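## Task

Remove the blue block marked 0, which sits just below the top block, from the tower. Lay it flat on the table at least roughly two block widths away from the tower. The remaining tower must stay in its original place, with the top block flat and centred on it. At the end both blocks must be supported by whatever is beneath them, not by the robot.

## Robot and tools

Robot: two arms, left_arm and right_arm, facing each other across a table, each with a parallel gripper and a wrist camera. Other cameras: cam_head_left, cam_head_right, cam_high, cam_low (504x504 each), plus cam_left_wrist and cam_right_wrist (896x504).

Frames. Scene frame: origin about halfway between the arms, +z up, table surface at z = +0.020 m, left_arm on the +y side (image left/right does not match the arm names). Calibrated bases: left_arm (-0.024, +0.459, +0.039) m, quat_wxyz (+0.704, 0, 0, -0.710); right_arm (-0.012, -0.453, +0.039) m, quat_wxyz (+0.713, 0, 0, +0.701). Each arm reports its hand pose, velocities and targets in its own base frame. Offsets you send are along the axes of that arm's current Hand target. On the gripper, fingers point along +x and close along y. end_effector_position is the point between the fingers, 3 to 4 cm back from the tips; only the final 1.5 cm of each finger's inner face is flat. Reported poses may be off by a few cm, more at long reach.

Row format (used by execute_actions and move): 14 numbers, each in [-1, 1], always for both arms: dx, dy, dz, rx, ry, rz, opening of left_arm, then the same seven for right_arm. The six pose numbers are an offset, not a pose: they count from that arm's Hand target as it stood when the action or move began, never from the previous row. Scale: 1.0 equals 0.6 m for dx/dy/dz and 180 degrees for rotation; rx, ry, rz form a single rotation vector. Sending the same offset again moves further. Six zeros means no new pose request. Opening is absolute: +1 fully open (0.080 m), -1 closed; empty fingers touch near -0.78. A 0 opening is a real command, so resend the current opening to keep a gripper unchanged. Full open-to-closed takes at least about 0.6 s.

execute_actions(actions, cameras): actions is a list of actions; each action is a list of up to 15 rows, one per 1/30 s step (0.5 s per action); if fewer rows, the last row is held to step 15. An empty list returns the state plus images. cameras: list of names, ["all"], or [] (default none unless actions is empty). A bad camera name voids the call.

move(target, speed, blend, opening_speed, grip_force, blocking, cameras): straight-line gripper paths. target is one 14-number row or a list of up to 15 rows, all offsets from the same starting Hand targets. speed: m/s, 0.002 to 4.3, default 0.25 (turn rate up to twice that in rad/s); one value or one per target. blend: corner rounding in m for lists, default 0 (stop at each). opening_speed: rate of opening change per second on the -1..+1 scale, 0.2 or more. grip_force: newtons per finger pad, 8 to 34, one value or one per arm; persists until changed. blocking=false returns after about 0.5 s while the move continues. Whole move capped at 10 s. Paths do not avoid obstacles or the other arm; faster moves lag and overshoot more and hit harder.

wait(seconds 0 to 3600) lets time pass without new commands. stop brakes a running move. zoom_image(camera, region [x0, y0, x1, y1] in pixels, at most 504 by 504) enlarges part of the latest image of that camera. finished_scene(scene: 1 or 2) ends the scene for good and loads the next.

Reading results. Hand target: last commanded pose after clipping; the next offset counts from it. The gripper often stops short of it; a further execute_actions call (even all zeros) re-requests it, or send the gap as an offset. Orientation commands are clipped to 32 degrees from the measured orientation each step. grip_measured uses the opening scale (±~2 mm error); a firm squeeze reads up to ~4 mm (0.089) below the part's width. To hold, command about 0.08 below the reading at first contact. The last Joint positions value is the opening in metres. grip_effort_n is motor effort (negative = closing), not pad force. Joint torques and External joint torques follow joint order waist, shoulder, elbow, wrist pitch, wrist yaw, wrist roll. The move: line reports done, off_target, moving, held, blocked or fault, plus limits=paced (clipped) or limits=held. blocked means something stopped that arm; it then holds in place and presses less.

Limits. Joint ranges (rad): waist -3.054..3.054, shoulder 0..3.142, elbow 0..2.356, wrist pitch -1.571..1.571, wrist yaw -1.571..1.571, wrist roll -3.142..3.142. Contact torque limits (N m): waist 17, shoulder 21.1, elbow 21, wrist pitch 5.55, wrist yaw 5.53, wrist roll 5.19; reaching one causes a TORQUE FAULT and a 10 s stop. Large one-step targets or hard hits can cause OVER-SPEED FAULT. Holding loads, stretched arms or pushing at unreachable poses heat motors: MOTOR HOT from 50 °C, OVER-TEMPERATURE FAULT at 95 °C (30 to 60 s hold, possibly limp).

Avoid: dropping blocks or releasing them while moving, knocking the tower, pushing anything off the table, hard impacts with the table or fixed objects, any contact between the two arms, grippers or wrist cameras, and strain on camera cables. Do not route a path near an arm's own base (the elbow can whip round). Small moves may drift or tilt the hand: check position and orientation after each move and correct. Loose objects may occasionally be nudged by outside pushes.

Each tool is called after ">>>" as name(argument=value, ...) on one line, values as JSON.

## Session

>>> execute_actions(actions=[])

Scene clock: 0.00 s.
left_arm: end_effector_position=(+0.2437, -0.0737, +0.2504) grip_measured=+1.000 grip_effort_n=n/a end_effector_quat_wxyz=(+0.977, +0.158, +0.136, -0.037) | right_arm: end_effector_position=(+0.4318, +0.1226, +0.1436) grip_measured=+1.000 grip_effort_n=n/a end_effector_quat_wxyz=(+0.971, -0.226, +0.031, +0.068)
Joint positions: left_arm=[-0.61 0.651 0.614 -0.297 -0.555 0.135 0.08] | right_arm=[0.354 1.79 0.651 1.045 0.234 -0.431 0.08]
Joint velocities: within noise
Joint torques (N m): no reading
External joint torques (N m): no reading
Heat: left arm: hottest wrist pitch 36 °C (+0.0 °C/min); right arm: hottest wrist pitch 37 °C (+0.0 °C/min).
Hand target: left_arm +0.2436, -0.0735, +0.2528; +0.978, +0.156, +0.133, -0.036 | right_arm +0.4320, +0.1226, +0.1446; +0.971, -0.226, +0.030, +0.068
Tool commands: left_gripper/opening=+1.0 right_gripper/opening=+1.0

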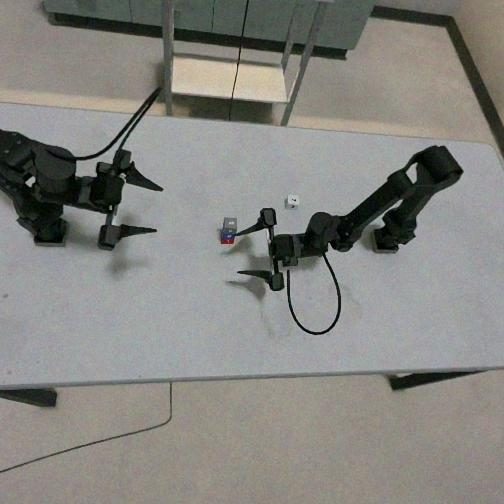

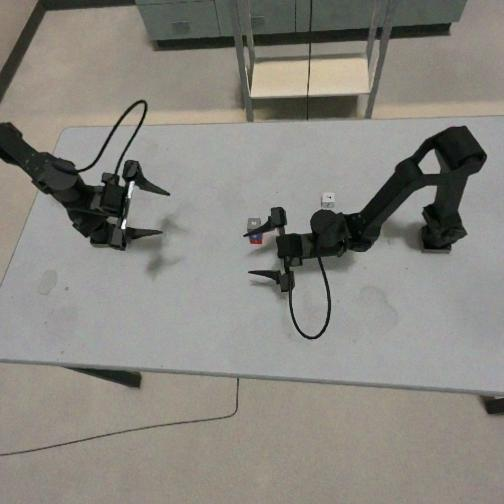

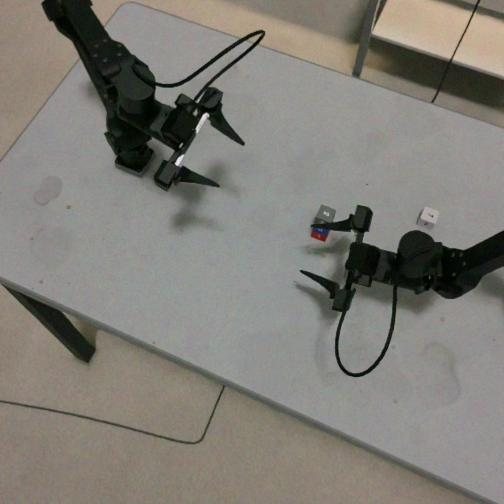

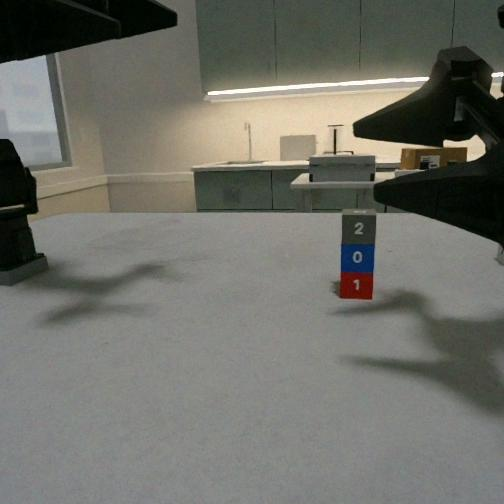

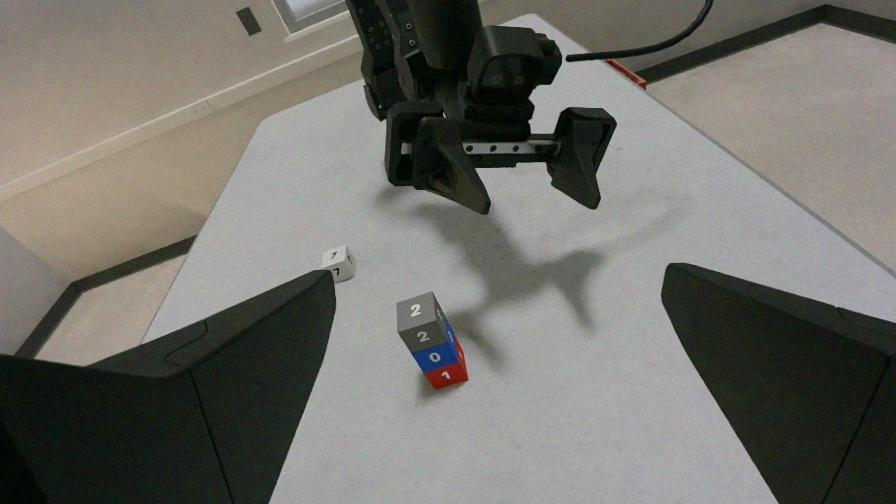

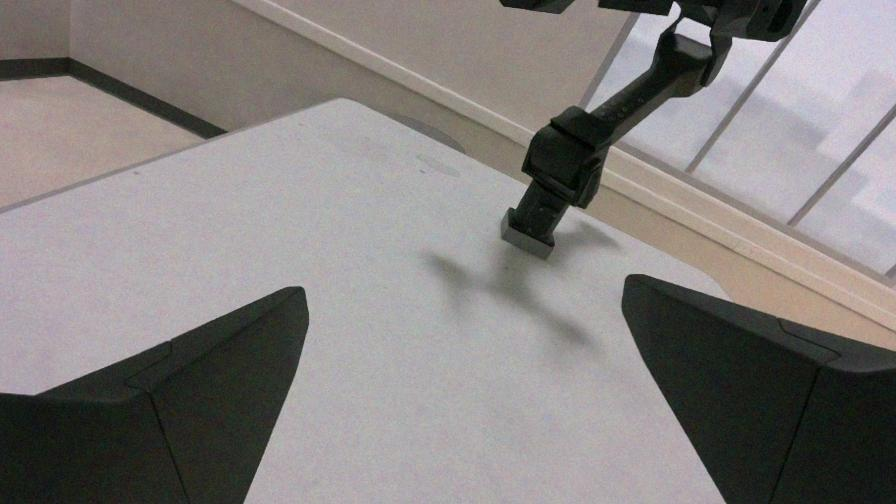

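>>> move(target=[[0,0,0,0,0,0,1,-0.213,-0.043,0.144,0,0,0,1],[0,0,0,0,0,0,1,-0.221,-0.213,0.042,0.151,0.390,0.058,1]], blend=[0.03,0], speed=0.4, cameras=["all"])

Scene clock: 29.23 s.
left_arm: end_effector_position=(+0.2437, -0.0737, +0.2504) grip_measured=+1.000 grip_effort_n=2.6 end_effector_quat_wxyz=(+0.977, +0.158, +0.136, -0.037) | right_arm: end_effector_position=(+0.3170, +0.0046, +0.2337) grip_measured=+1.000 grip_effort_n=3.0 end_effector_quat_wxyz=(+0.792, -0.002, +0.610, +0.000)
Joint positions: left_arm=[-0.61 0.651 0.614 -0.297 -0.555 0.135 0.08] | right_arm=[0.017 1.576 1.647 -1.384 0.007 0.013 0.08]
Joint torques (N m): left_arm=[-0.05 -0.92 7.37 1.72 -0.11 -0.04] | right_arm=[-0.27 -3.89 8.2 0.7 -0.11 0.02]
External joint torques (N m): left_arm=[-0.04 -0.24 0.8 0.18 -0.01 -0.02] | right_arm=[-0.28 2.05 2.3 -0.06 -0.11 0.02]
Heat: left arm: hottest wrist pitch 38 °C (+4.1 °C/min); right arm: hottest wrist pitch 41 °C (+8.2 °C/min).
Hand target: left_arm +0.2436, -0.0735, +0.2528; +0.978, +0.156, +0.133, -0.036 | right_arm +0.3201, +0.0044, +0.2344; +0.793, +0.000, +0.610, +0.001
Off the commanded pose: left_arm 0.002 m, 0 deg | right_arm 0.003 m, 0 deg.
move: done

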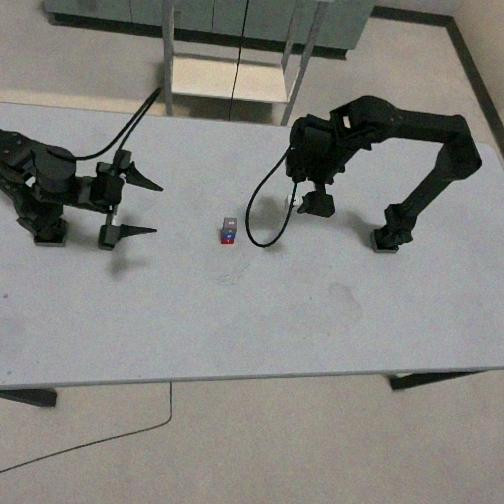

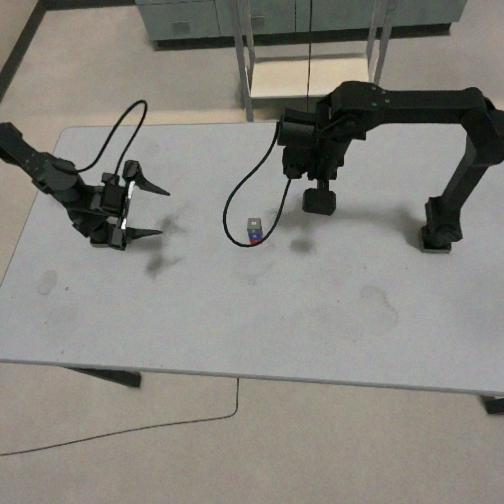

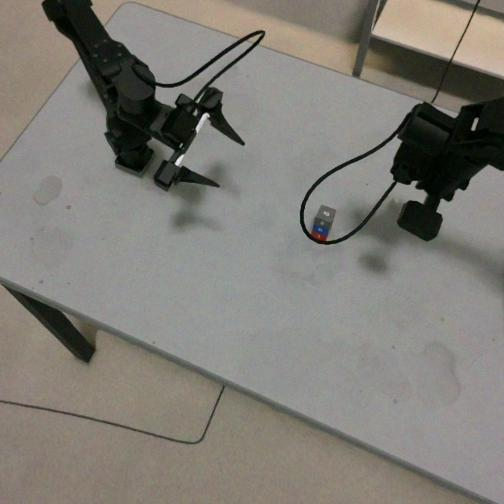

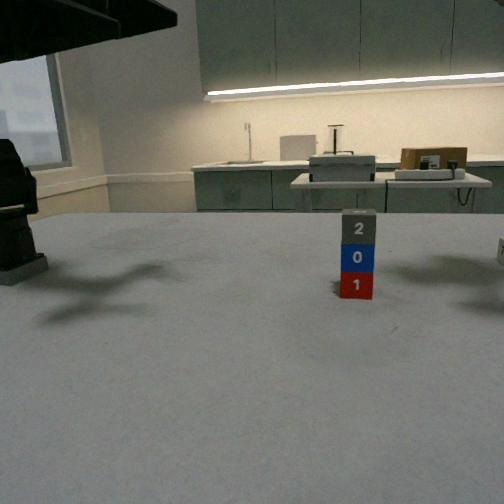

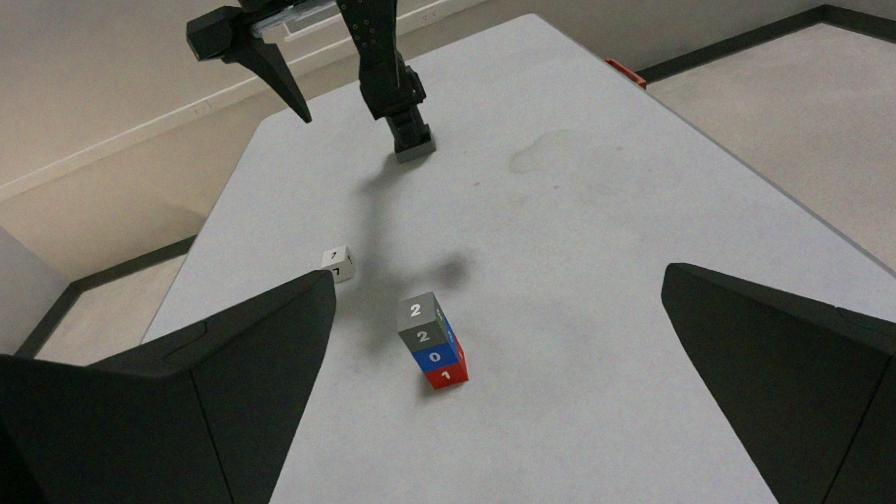

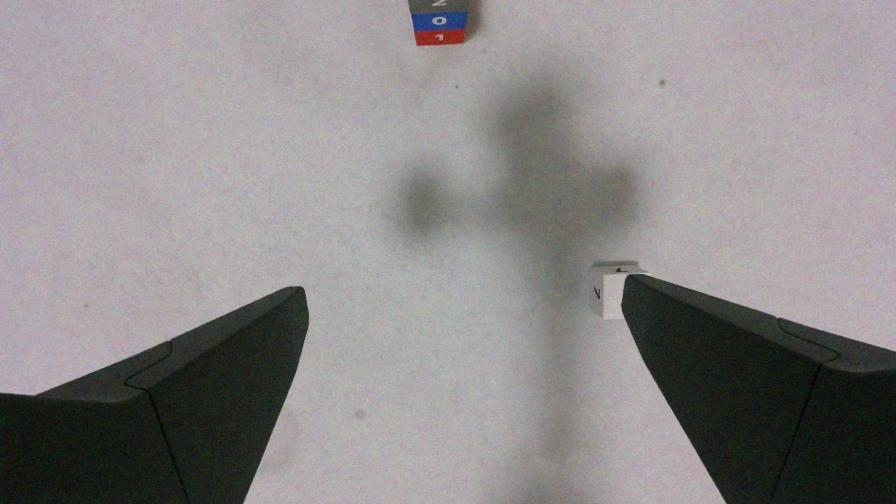

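>>> move(target=[0,0,0,0,0,0,1,0.035,0,0.129,0,0,0,1], cameras=["cam_head_left","cam_low","cam_right_wrist"])

>>> zoom_image(camera="cam_head_left", region=[180, 180, 300, 300])

Scene clock: 39.83 s.
left_arm: end_effector_position=(+0.2437, -0.0737, +0.2504) grip_measured=+1.000 grip_effort_n=2.6 end_effector_quat_wxyz=(+0.977, +0.158, +0.136, -0.037) | right_arm: end_effector_position=(+0.3970, +0.0051, +0.2354) grip_measured=+1.000 grip_effort_n=3.0 end_effector_quat_wxyz=(+0.793, -0.002, +0.609, +0.000)
Joint positions: left_arm=[-0.61 0.651 0.614 -0.297 -0.555 0.135 0.08] | right_arm=[0.015 1.904 2.043 -1.448 0.006 0.012 0.08]
Joint torques (N m): left_arm=[0.01 -0.87 7.36 1.71 -0.13 -0.02] | right_arm=[-0.36 -5.69 8.04 0.7 -0.16 -0.05]
External joint torques (N m): left_arm=[0.03 -0.15 0.76 0.16 -0.03 -0.01] | right_arm=[-0.38 2.64 2.27 -0.05 -0.16 -0.05]
Heat: left arm: hottest wrist pitch 38 °C (+3.0 °C/min); right arm: hottest wrist pitch 40 °C (+4.5 °C/min).
Hand target: left_arm +0.2436, -0.0735, +0.2528; +0.978, +0.156, +0.133, -0.036 | right_arm +0.4003, +0.0044, +0.2340; +0.793, +0.000, +0.610, +0.001
Off the commanded pose: left_arm 0.002 m, 0 deg | right_arm 0.004 m, 0 deg.
move: done

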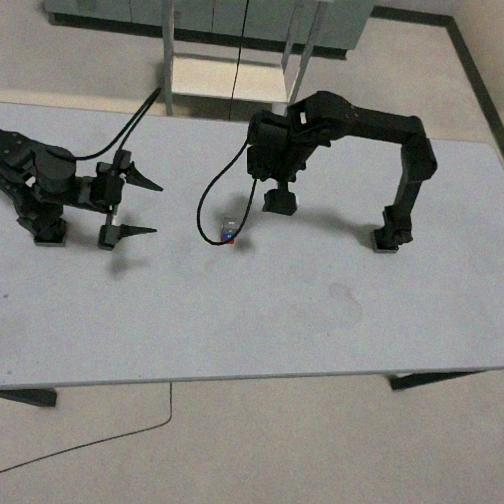

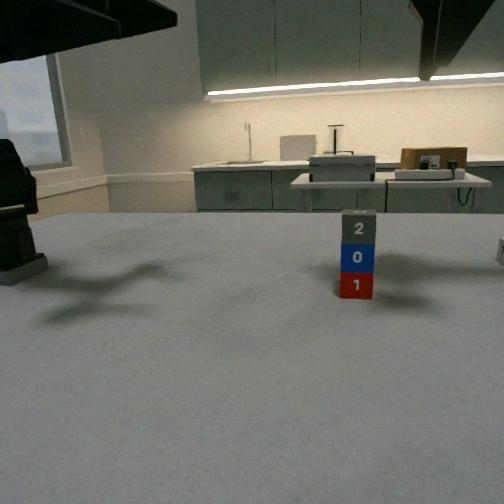

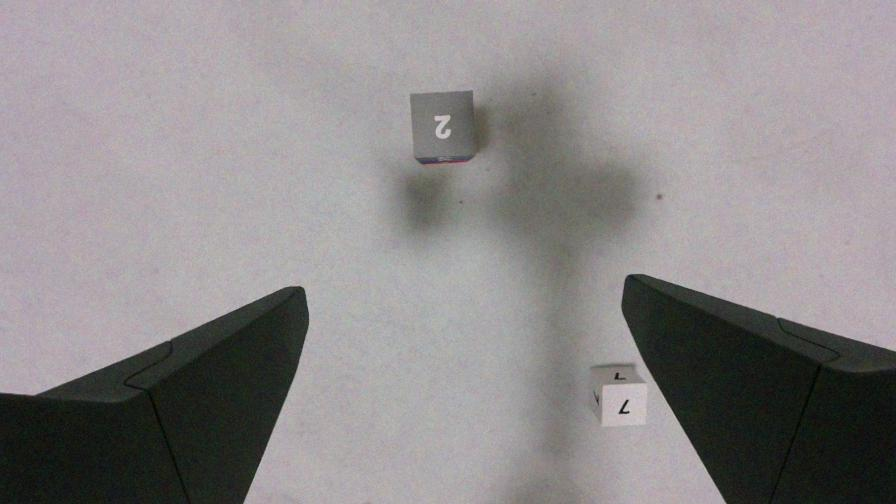

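Scaled by 4.200.

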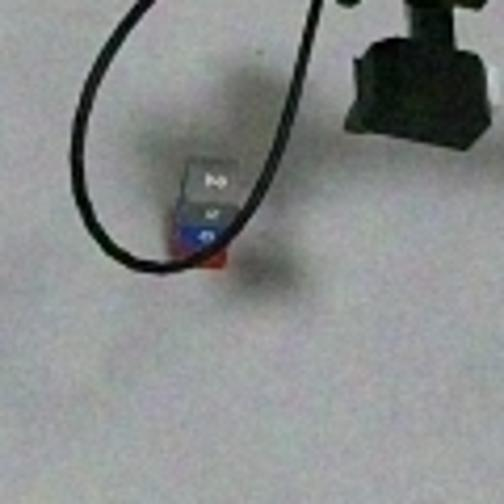

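>>> move(target=[0,0,0,0,0,0,1,0.119,0.0133,0.063,0,0,0,1], cameras=["cam_head_left","cam_low","cam_right_wrist"])

Scene clock: 60.47 s.
left_arm: end_effector_position=(+0.2437, -0.0737, +0.2504) grip_measured=+1.000 grip_effort_n=3.0 end_effector_quat_wxyz=(+0.977, +0.158, +0.136, -0.037) | right_arm: end_effector_position=(+0.4523, +0.0115, +0.1748) grip_measured=+1.000 grip_effort_n=3.0 end_effector_quat_wxyz=(+0.791, -0.001, +0.611, +0.001)
Joint positions: left_arm=[-0.61 0.651 0.614 -0.297 -0.555 0.135 0.08] | right_arm=[0.027 2.089 2.061 -1.288 0.006 0.024 0.08]
Joint torques (N m): left_arm=[0.02 -0.85 7.46 1.75 -0.13 -0.02] | right_arm=[0.22 -7.58 8.19 0.83 -0.01 0.11]
External joint torques (N m): left_arm=[0.03 -0.12 0.84 0.19 -0.03 -0.01] | right_arm=[0.13 2.25 2.15 0.05 0 0.11]
Heat: left arm: hottest wrist pitch 39 °C (+3.0 °C/min); right arm: hottest wrist pitch 39 °C (+1.0 °C/min).
Hand target: left_arm +0.2436, -0.0735, +0.2528; +0.978, +0.156, +0.133, -0.036 | right_arm +0.4551, +0.0125, +0.1747; +0.793, +0.000, +0.610, +0.001
Off the commanded pose: left_arm 0.002 m, 0 deg | right_arm 0.003 m, 0 deg.
move: done

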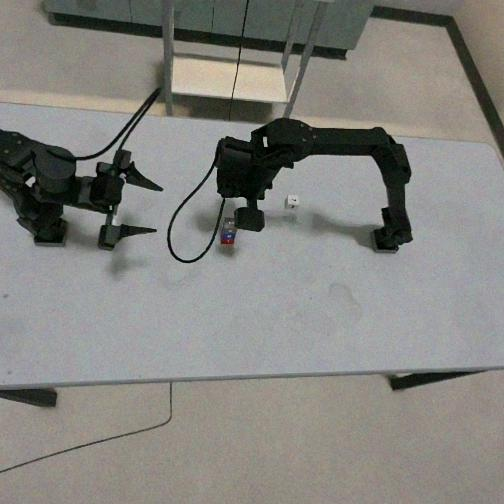

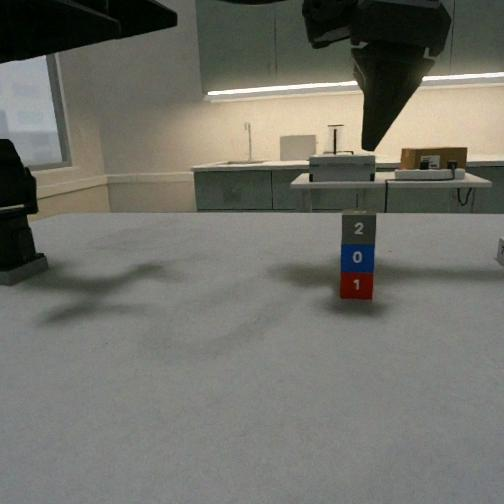

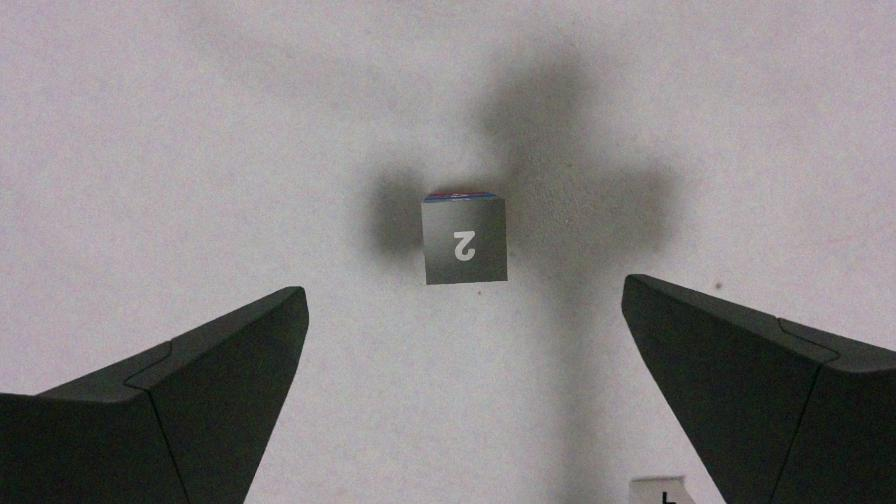

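>>> move(target=[0,0,0,0,0,0,1,0.1925,-0.005,-0.048,0,0,0,1], speed=0.15, cameras=["cam_head_left","cam_low","cam_right_wrist"])

>>> zoom_image(camera="cam_low", region=[290, 170, 430, 310])

Scene clock: 78.30 s.
left_arm: end_effector_position=(+0.2437, -0.0737, +0.2504) grip_measured=+1.000 grip_effort_n=2.6 end_effector_quat_wxyz=(+0.977, +0.158, +0.136, -0.037) | right_arm: end_effector_position=(+0.4598, +0.0113, +0.0647) grip_measured=+1.000 grip_effort_n=3.0 end_effector_quat_wxyz=(+0.799, -0.001, +0.601, +0.001)
Joint positions: left_arm=[-0.61 0.651 0.614 -0.297 -0.555 0.135 0.08] | right_arm=[0.027 2.102 1.634 -0.822 0.006 0.023 0.08]
Joint torques (N m): left_arm=[-0.01 -0.83 7.39 1.74 -0.12 -0.06] | right_arm=[-0.39 -7.18 5.12 0.97 -0.07 -0.04]
External joint torques (N m): left_arm=[-0.03 -0.1 0.79 0.19 -0.01 -0.05] | right_arm=[-0.41 2.71 -0.93 0.17 -0.07 -0.04]
Heat: left arm: hottest wrist pitch 39 °C (+2.0 °C/min); right arm: hottest wrist pitch 39 °C (-1.0 °C/min).
Hand target: left_arm +0.2436, -0.0735, +0.2528; +0.978, +0.156, +0.133, -0.036 | right_arm +0.4569, +0.0097, +0.0557; +0.793, +0.000, +0.610, +0.001
Off the commanded pose: left_arm 0.002 m, 0 deg | right_arm 0.010 m, 1 deg.
move: off_target (right_arm)

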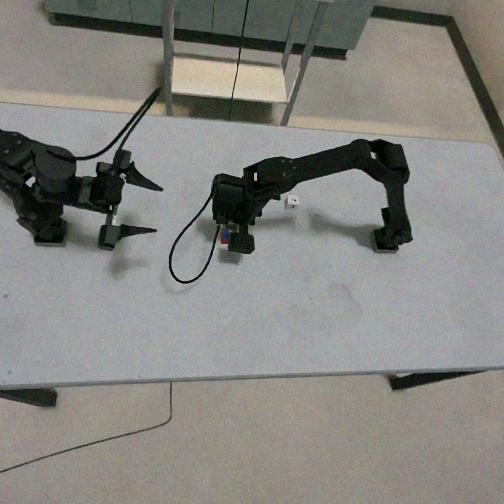

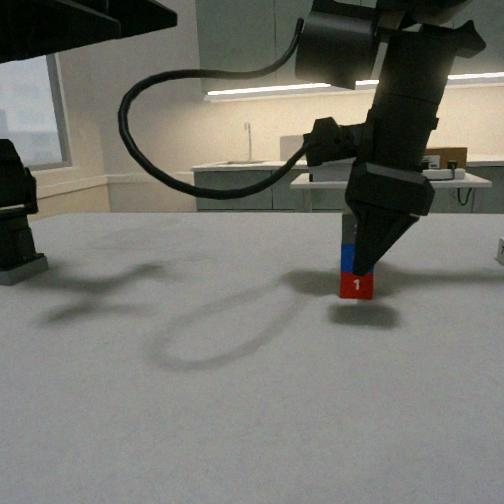

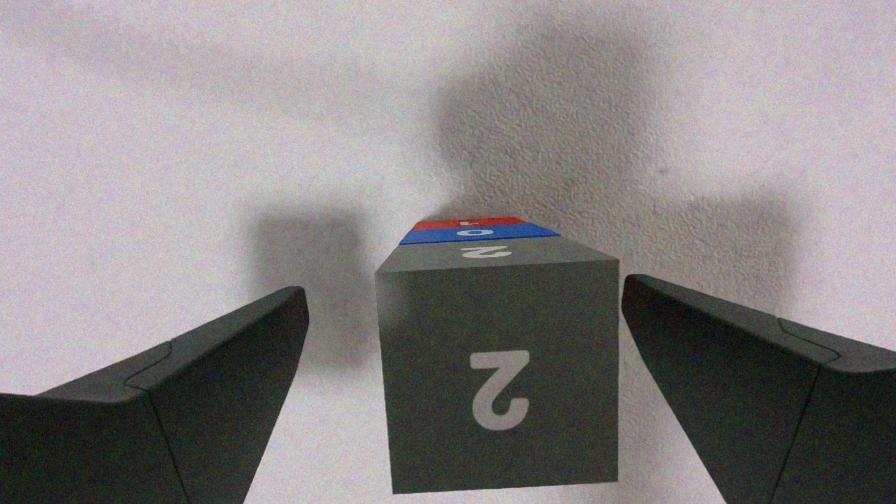

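Scaled by 3.600.

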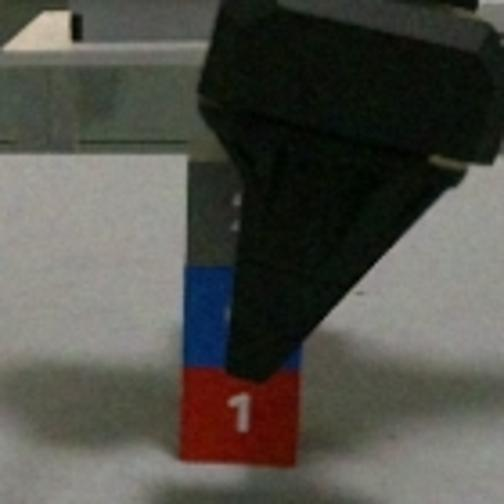

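>>> move(target=[0,0,0,0,0,0,1,-0.0235,-0.0037,0.0045,0,0,0,1], speed=0.1, cameras=["cam_low","cam_right_wrist"])

>>> zoom_image(camera="cam_low", region=[290, 170, 430, 310])

Scene clock: 91.27 s.
left_arm: end_effector_position=(+0.2437, -0.0737, +0.2504) grip_measured=+1.000 grip_effort_n=2.6 end_effector_quat_wxyz=(+0.977, +0.158, +0.136, -0.037) | right_arm: end_effector_position=(+0.4524, +0.0082, +0.0645) grip_measured=+1.000 grip_effort_n=3.5 end_effector_quat_wxyz=(+0.788, -0.001, +0.616, +0.000)
Joint positions: left_arm=[-0.61 0.651 0.614 -0.297 -0.555 0.135 0.08] | right_arm=[0.02 2.102 1.642 -0.868 0.006 0.018 0.08]
Joint torques (N m): left_arm=[0.03 -0.82 7.52 1.74 -0.13 -0.04] | right_arm=[-0.3 -8.81 8.24 0.68 -0.11 -0.05]
External joint torques (N m): left_arm=[0.03 -0.07 0.86 0.17 -0.03 -0.02] | right_arm=[-0.3 1.19 2.13 -0.08 -0.11 -0.05]
Heat: left arm: hottest wrist pitch 40 °C (+2.0 °C/min); right arm: hottest wrist pitch 39 °C (-2.0 °C/min).
Hand target: left_arm +0.2436, -0.0735, +0.2528; +0.978, +0.156, +0.133, -0.036 | right_arm +0.4560, +0.0074, +0.0701; +0.793, +0.000, +0.610, +0.001
Off the commanded pose: left_arm 0.002 m, 0 deg | right_arm 0.007 m, 1 deg.
move: done

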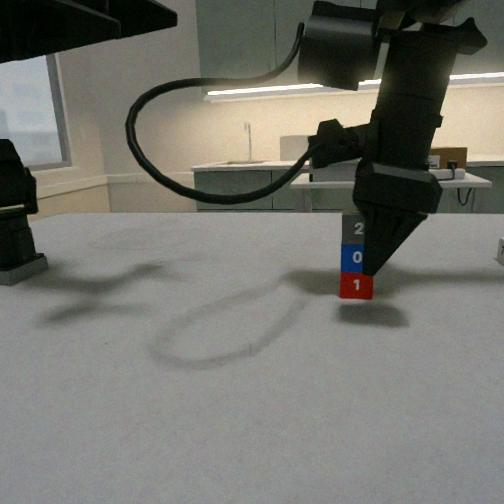

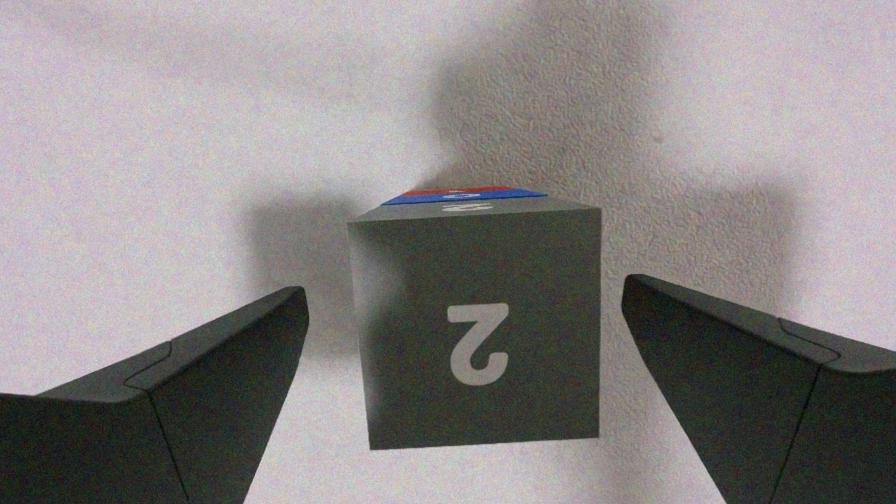

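Scaled by 3.600.

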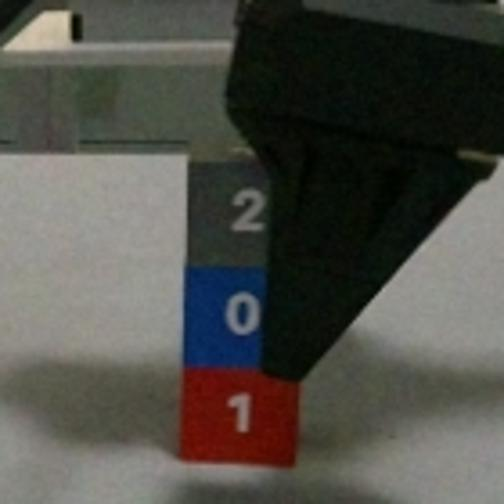

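>>> move(target=[0,0,0,0,0,0,1,-0.009,0.001,0.010,0,0,0,1], speed=0.1, cameras=["cam_low","cam_right_wrist"])

>>> zoom_image(camera="cam_low", region=[290, 170, 430, 310])

Scene clock: 96.03 s.
left_arm: end_effector_position=(+0.2437, -0.0737, +0.2504) grip_measured=+1.000 grip_effort_n=2.1 end_effector_quat_wxyz=(+0.977, +0.158, +0.136, -0.037) | right_arm: end_effector_position=(+0.4576, +0.0083, +0.0770) grip_measured=+1.000 grip_effort_n=3.0 end_effector_quat_wxyz=(+0.792, -0.001, +0.611, +0.000)
Joint positions: left_arm=[-0.61 0.651 0.614 -0.297 -0.555 0.135 0.08] | right_arm=[0.02 2.102 1.69 -0.902 0.006 0.018 0.08]
Joint torques (N m): left_arm=[0.04 -0.8 7.36 1.73 -0.1 -0.03] | right_arm=[-0.17 -7.59 8.23 0.71 -0.1 -0.01]
External joint torques (N m): left_arm=[0.05 -0.06 0.78 0.19 0.01 -0.02] | right_arm=[-0.34 2.44 2.09 -0.07 -0.09 -0.01]
Heat: left arm: hottest wrist pitch 40 °C (+2.0 °C/min); right arm: hottest shoulder 40 °C (+11.2 °C/min).
Hand target: left_arm +0.2436, -0.0735, +0.2528; +0.978, +0.156, +0.133, -0.036 | right_arm +0.4604, +0.0080, +0.0768; +0.793, +0.000, +0.610, +0.001
Off the commanded pose: left_arm 0.002 m, 0 deg | right_arm 0.003 m, 0 deg.
move: done

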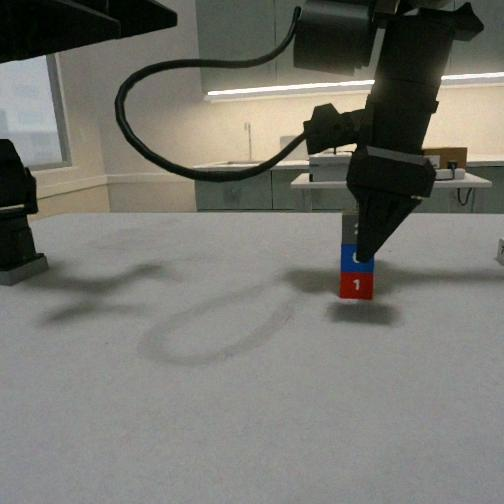

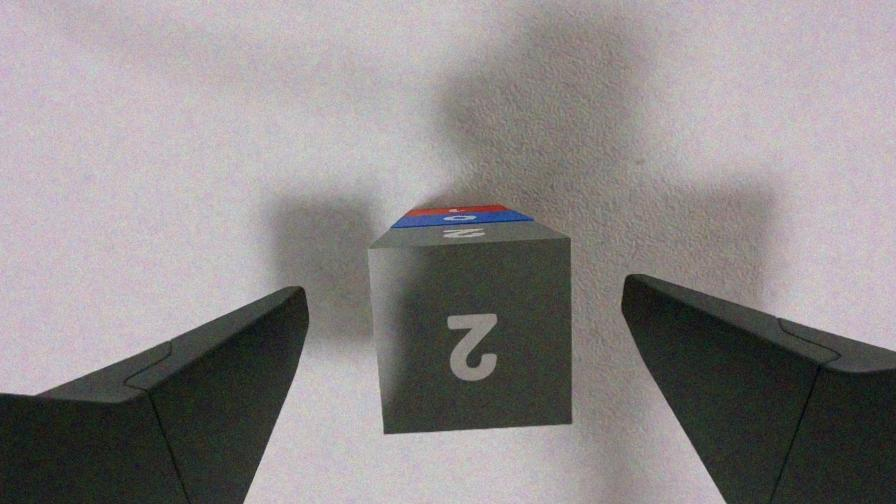

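Scaled by 3.600.

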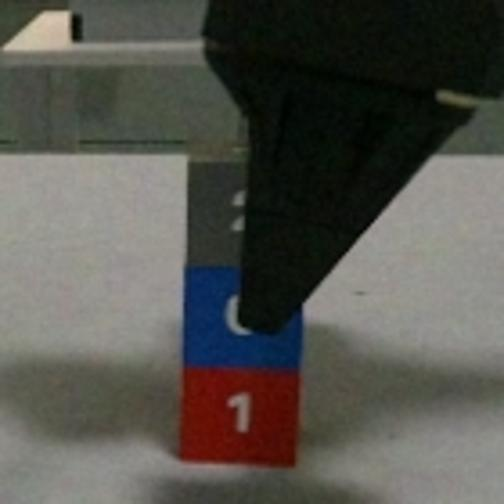

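>>> move(target=[[0,0,0,0,0,0,1,0.0035,0,0.0065,0,0,0,1],[0,0,0,0,0,0,1,0.0035,0,0.0065,0,0,0,-0.4]], speed=0.1, opening_speed=1.2, grip_force=20, cameras=["cam_low","cam_right_wrist"])

>>> zoom_image(camera="cam_low", region=[290, 170, 430, 310])

Scene clock: 109.53 s.
left_arm: end_effector_position=(+0.2437, -0.0737, +0.2504) grip_measured=+1.000 grip_effort_n=2.6 end_effector_quat_wxyz=(+0.977, +0.158, +0.136, -0.037) | right_arm: end_effector_position=(+0.4618, +0.0084, +0.0789) grip_measured=-0.092 grip_effort_n=-53.7 end_effector_quat_wxyz=(+0.794, -0.001, +0.608, +0.000)
Joint positions: left_arm=[-0.61 0.651 0.614 -0.297 -0.555 0.135 0.08] | right_arm=[0.02 2.112 1.713 -0.908 0.006 0.018 0.031]
Joint torques (N m): left_arm=[0.05 -0.8 7.47 1.74 -0.12 -0.03] | right_arm=[-0.19 -6.93 8.28 0.73 -0.1 -0.01]
External joint torques (N m): left_arm=[0.04 -0.1 0.88 0.19 -0.02 -0.02] | right_arm=[-0.26 3.18 2.1 -0.07 -0.1 -0.01]
Heat: left arm: hottest wrist pitch 40 °C (+1.0 °C/min); right arm: hottest shoulder 41 °C (+10.1 °C/min).
Hand target: left_arm +0.2436, -0.0735, +0.2528; +0.978, +0.156, +0.133, -0.036 | right_arm +0.4646, +0.0080, +0.0756; +0.793, +0.000, +0.610, +0.001
Off the commanded pose: left_arm 0.002 m, 0 deg | right_arm 0.004 m, 0 deg.
grip_force (N): 20, 20
move: done

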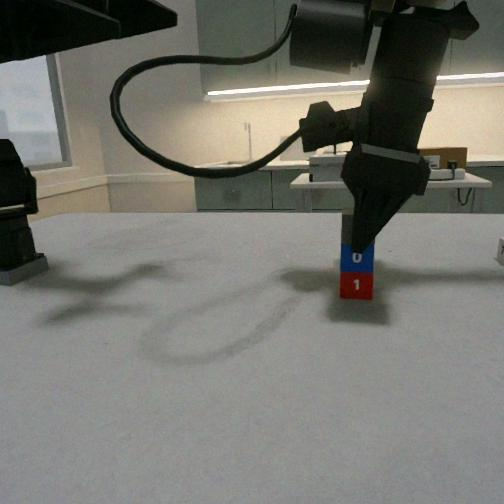

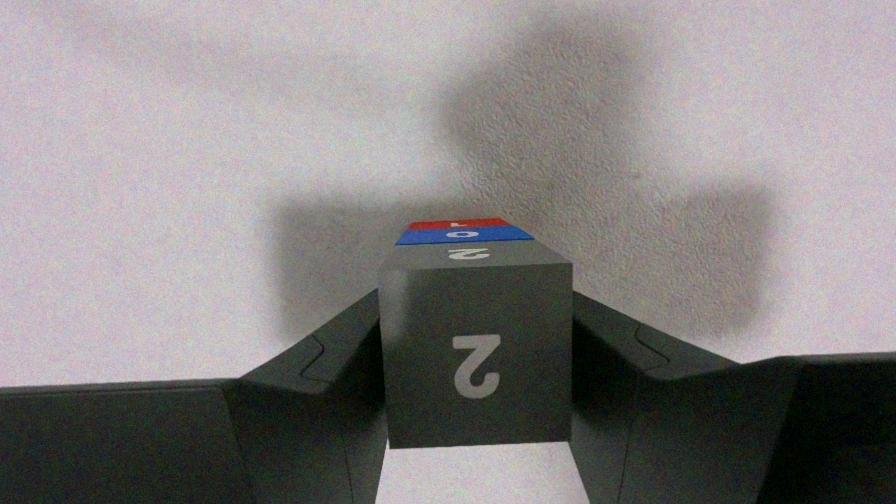

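Scaled by 3.600.

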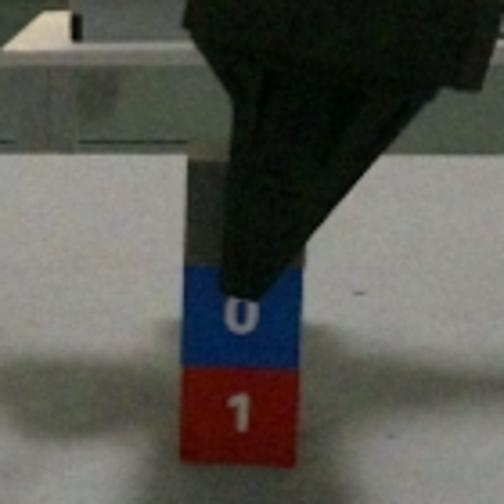

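>>> move(target=[[0,0,0,0,0,0,1,-0.064,0,0.0173,0,0,0,-0.4],[0,0,0,0,0,0,1,-0.140,0,-0.2645,0,0,0,-0.4]], speed=[0.08,0.18], blend=[0.01,0], cameras=["cam_head_left","cam_low","cam_right_wrist"])

>>> zoom_image(camera="cam_low", region=[320, 150, 504, 334])

Scene clock: 117.87 s.
left_arm: end_effector_position=(+0.2437, -0.0737, +0.2504) grip_measured=+1.000 grip_effort_n=2.6 end_effector_quat_wxyz=(+0.977, +0.158, +0.136, -0.037) | right_arm: end_effector_position=(+0.2930, +0.0068, +0.1165) grip_measured=-0.092 grip_effort_n=-53.7 end_effector_quat_wxyz=(+0.793, +0.000, +0.610, +0.000)
Joint positions: left_arm=[-0.61 0.651 0.614 -0.297 -0.555 0.135 0.08] | right_arm=[0.026 1.449 1.057 -0.92 0.006 0.025 0.031]
Joint torques (N m): left_arm=[0.01 -0.86 7.47 1.72 -0.11 -0.03] | right_arm=[0.38 -5.55 5.05 0.79 0 0.11]
External joint torques (N m): left_arm=[0.01 -0.13 0.84 0.16 0 -0.01] | right_arm=[0.37 -0.34 -1.07 0.03 0 0.11]
Heat: left arm: hottest wrist pitch 40 °C (+1.0 °C/min); right arm: hottest shoulder 41 °C (+9.0 °C/min).
Hand target: left_arm +0.2436, -0.0735, +0.2528; +0.978, +0.156, +0.133, -0.036 | right_arm +0.2898, +0.0077, +0.1162; +0.793, +0.000, +0.610, +0.001
Off the commanded pose: left_arm 0.002 m, 0 deg | right_arm 0.003 m, 0 deg.
grip_force (N): 20, 20
move: done

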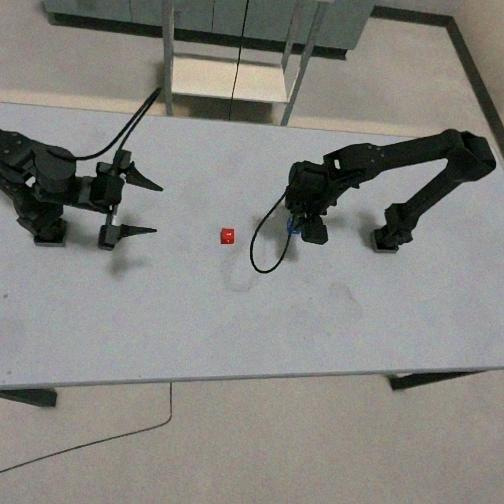

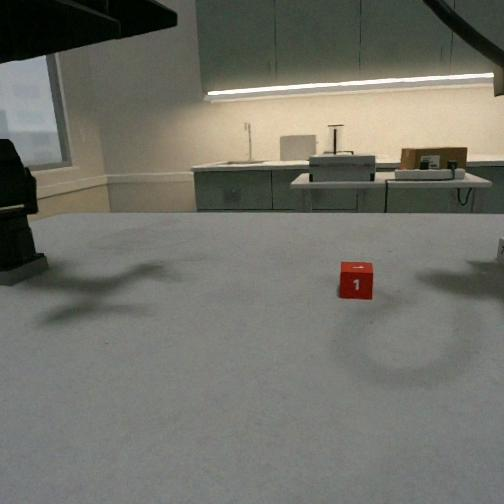

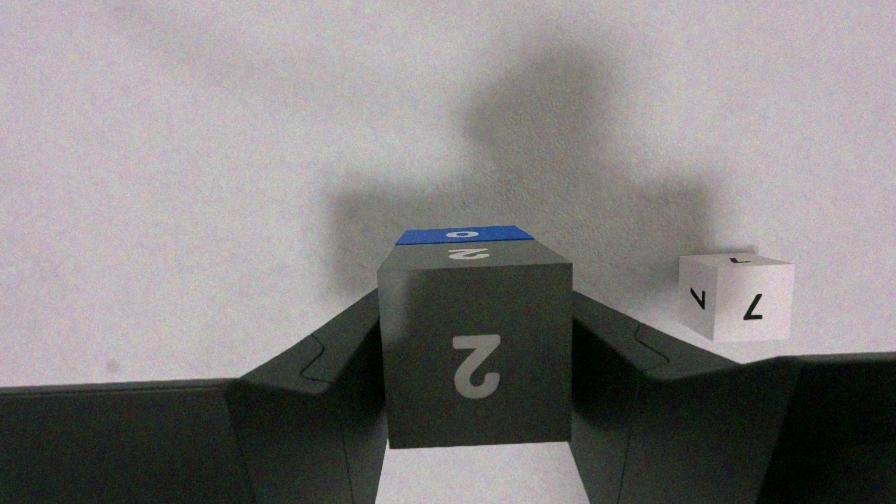

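Scaled by 2.739.

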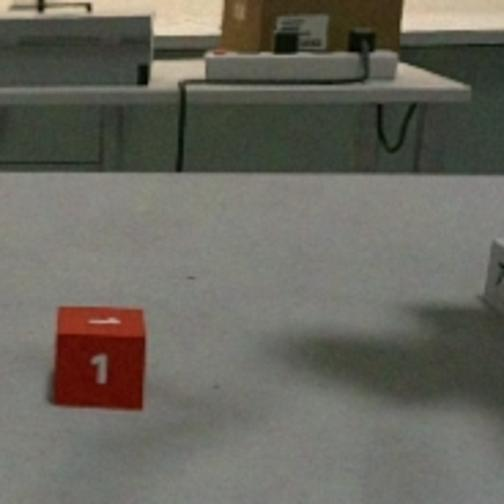

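>>> move(target=[0,0,0,0,0,0,1,0.1095,0,-0.0293,0,0,0,-0.4], speed=0.07, cameras=["cam_head_right","cam_right_wrist"])

Scene clock: 123.50 s.
left_arm: end_effector_position=(+0.2437, -0.0737, +0.2504) grip_measured=+1.000 grip_effort_n=3.0 end_effector_quat_wxyz=(+0.977, +0.158, +0.136, -0.037) | right_arm: end_effector_position=(+0.2930, +0.0069, +0.0538) grip_measured=-0.092 grip_effort_n=-53.7 end_effector_quat_wxyz=(+0.798, +0.000, +0.603, +0.001)
Joint positions: left_arm=[-0.61 0.651 0.614 -0.297 -0.555 0.135 0.08] | right_arm=[0.027 1.507 0.845 -0.632 0.006 0.025 0.031]
Joint torques (N m): left_arm=[0.06 -0.88 7.35 1.72 -0.15 -0.02] | right_arm=[0.37 -3.38 4.73 1.01 0 0.11]
External joint torques (N m): left_arm=[0.05 -0.18 0.77 0.18 -0.04 -0.01] | right_arm=[0.37 1.88 -1.04 0.21 0 0.11]
Heat: left arm: hottest wrist pitch 40 °C (+1.0 °C/min); right arm: hottest shoulder 39 °C (+6.1 °C/min).
Hand target: left_arm +0.2436, -0.0735, +0.2528; +0.978, +0.156, +0.133, -0.036 | right_arm +0.2896, +0.0078, +0.0482; +0.793, +0.000, +0.610, +0.001
Off the commanded pose: left_arm 0.002 m, 0 deg | right_arm 0.007 m, 1 deg.
grip_force (N): 20, 20
move: done

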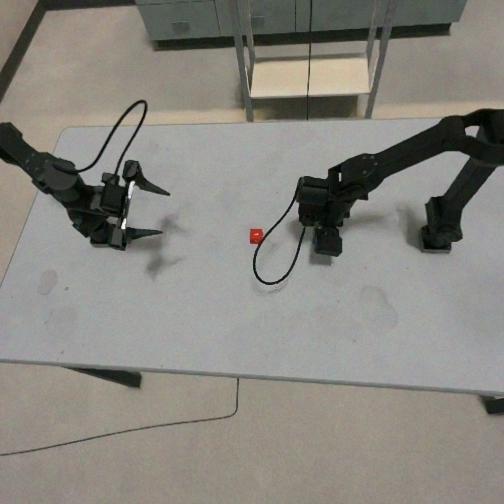

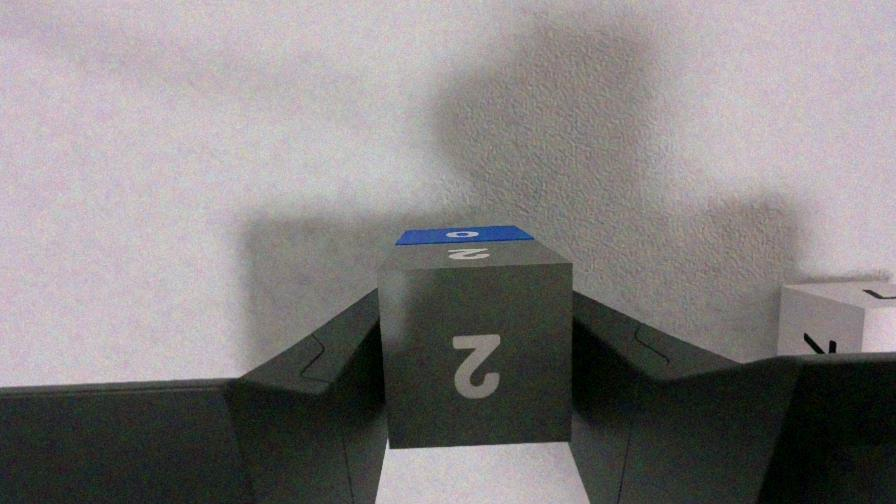

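>>> move(target=[0,0,0,0,0,0,1,0.013,0,-0.0035,0,0,0,-0.4], speed=0.05)

Scene clock: 125.87 s.
left_arm: end_effector_position=(+0.2437, -0.0737, +0.2504) grip_measured=+1.000 grip_effort_n=2.6 end_effector_quat_wxyz=(+0.977, +0.158, +0.136, -0.037) | right_arm: end_effector_position=(+0.2931, +0.0069, +0.0457) grip_measured=-0.092 grip_effort_n=-53.7 end_effector_quat_wxyz=(+0.798, +0.000, +0.603, +0.001)
Joint positions: left_arm=[-0.61 0.651 0.614 -0.297 -0.555 0.135 0.08] | right_arm=[0.027 1.523 0.824 -0.595 0.006 0.025 0.031]
Joint torques (N m): left_arm=[0.15 -0.96 7.41 1.76 -0.12 -0.02] | right_arm=[0.38 -3.34 4.65 0.99 0 0.11]
External joint torques (N m): left_arm=[0.17 -0.26 0.85 0.22 -0.02 -0.01] | right_arm=[0.36 1.92 -1.01 0.19 0 0.11]
Heat: left arm: hottest wrist pitch 40 °C (+1.0 °C/min); right arm: hottest shoulder 39 °C (+5.0 °C/min).
Hand target: left_arm +0.2436, -0.0735, +0.2528; +0.978, +0.156, +0.133, -0.036 | right_arm +0.2896, +0.0078, +0.0402; +0.793, +0.000, +0.610, +0.001
Off the commanded pose: left_arm 0.002 m, 0 deg | right_arm 0.007 m, 1 deg.
grip_force (N): 20, 20
move: done

>>> move(target=[0,0,0,0,0,0,1,0.007,0,-0.0017,0,0,0,-0.4], speed=0.05, cameras=["cam_head_right","cam_right_wrist","cam_high","cam_head_left"])

>>> zoom_image(camera="cam_head_right", region=[270, 180, 390, 300])

Scene clock: 129.83 s.
left_arm: end_effector_position=(+0.2437, -0.0737, +0.2504) grip_measured=+1.000 grip_effort_n=2.1 end_effector_quat_wxyz=(+0.977, +0.158, +0.136, -0.037) | right_arm: end_effector_position=(+0.2945, +0.0069, +0.0435) grip_measured=-0.092 grip_effort_n=-53.7 end_effector_quat_wxyz=(+0.800, +0.000, +0.600, +0.001)
Joint positions: left_arm=[-0.61 0.651 0.614 -0.297 -0.555 0.135 0.08] | right_arm=[0.027 1.528 0.817 -0.577 0.006 0.025 0.031]
Joint torques (N m): left_arm=[-0.05 -0.84 7.34 1.76 -0.1 -0.03] | right_arm=[0.36 -3.01 4.14 1.08 0 0.11]
External joint torques (N m): left_arm=[-0.05 -0.12 0.77 0.22 0 -0.01] | right_arm=[0.34 2.26 -1.48 0.29 0.01 0.11]
Heat: left arm: hottest wrist pitch 40 °C (+1.0 °C/min); right arm: hottest shoulder 38 °C (+3.0 °C/min).
Hand target: left_arm +0.2436, -0.0735, +0.2528; +0.978, +0.156, +0.133, -0.036 | right_arm +0.2896, +0.0078, +0.0358; +0.793, +0.000, +0.610, +0.001
Off the commanded pose: left_arm 0.002 m, 0 deg | right_arm 0.009 m, 1 deg.
grip_force (N): 20, 20
move: off_target (right_arm)
Images, in order (width x height): cam_head_left 504x504, cam_head_right 504x504, cam_high 504x504, cam_right_wrist 896x504.

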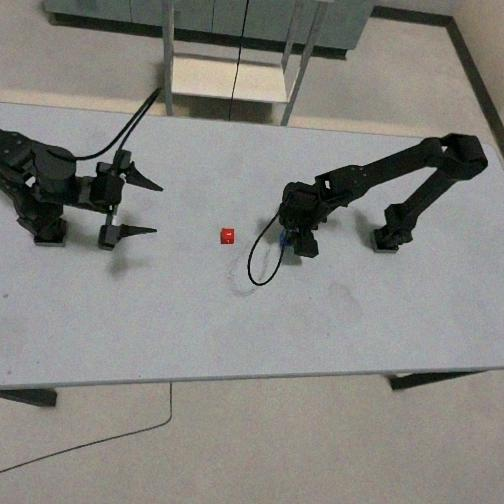

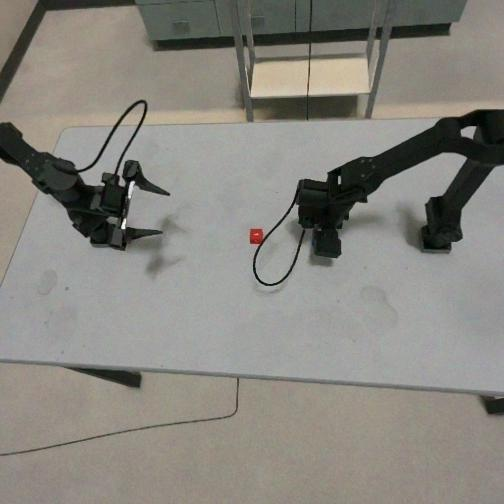

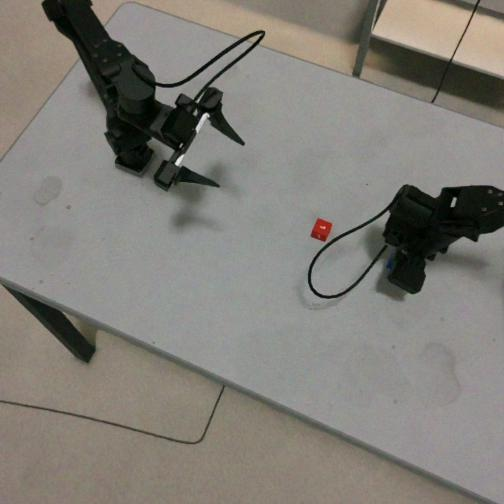

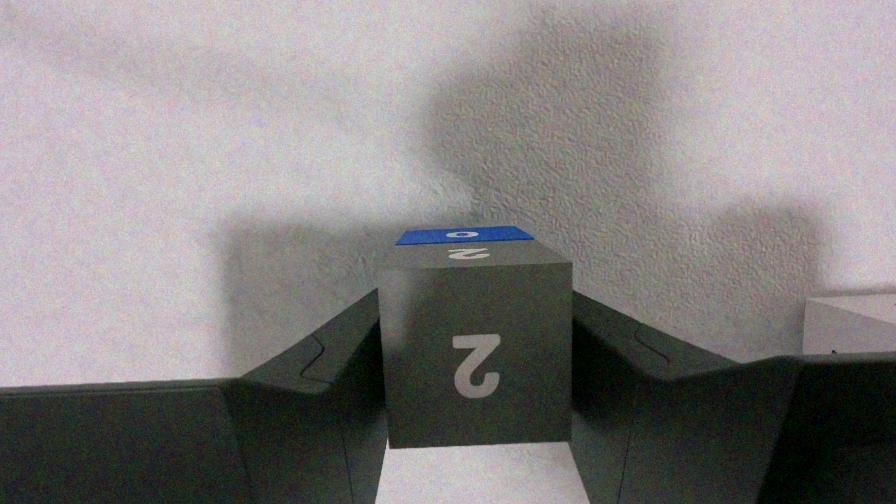

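Scaled by 4.200.

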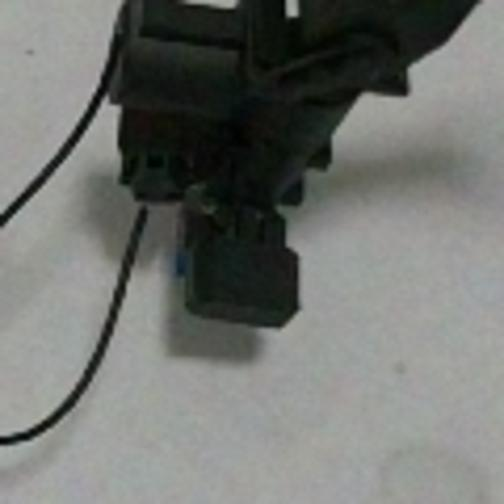

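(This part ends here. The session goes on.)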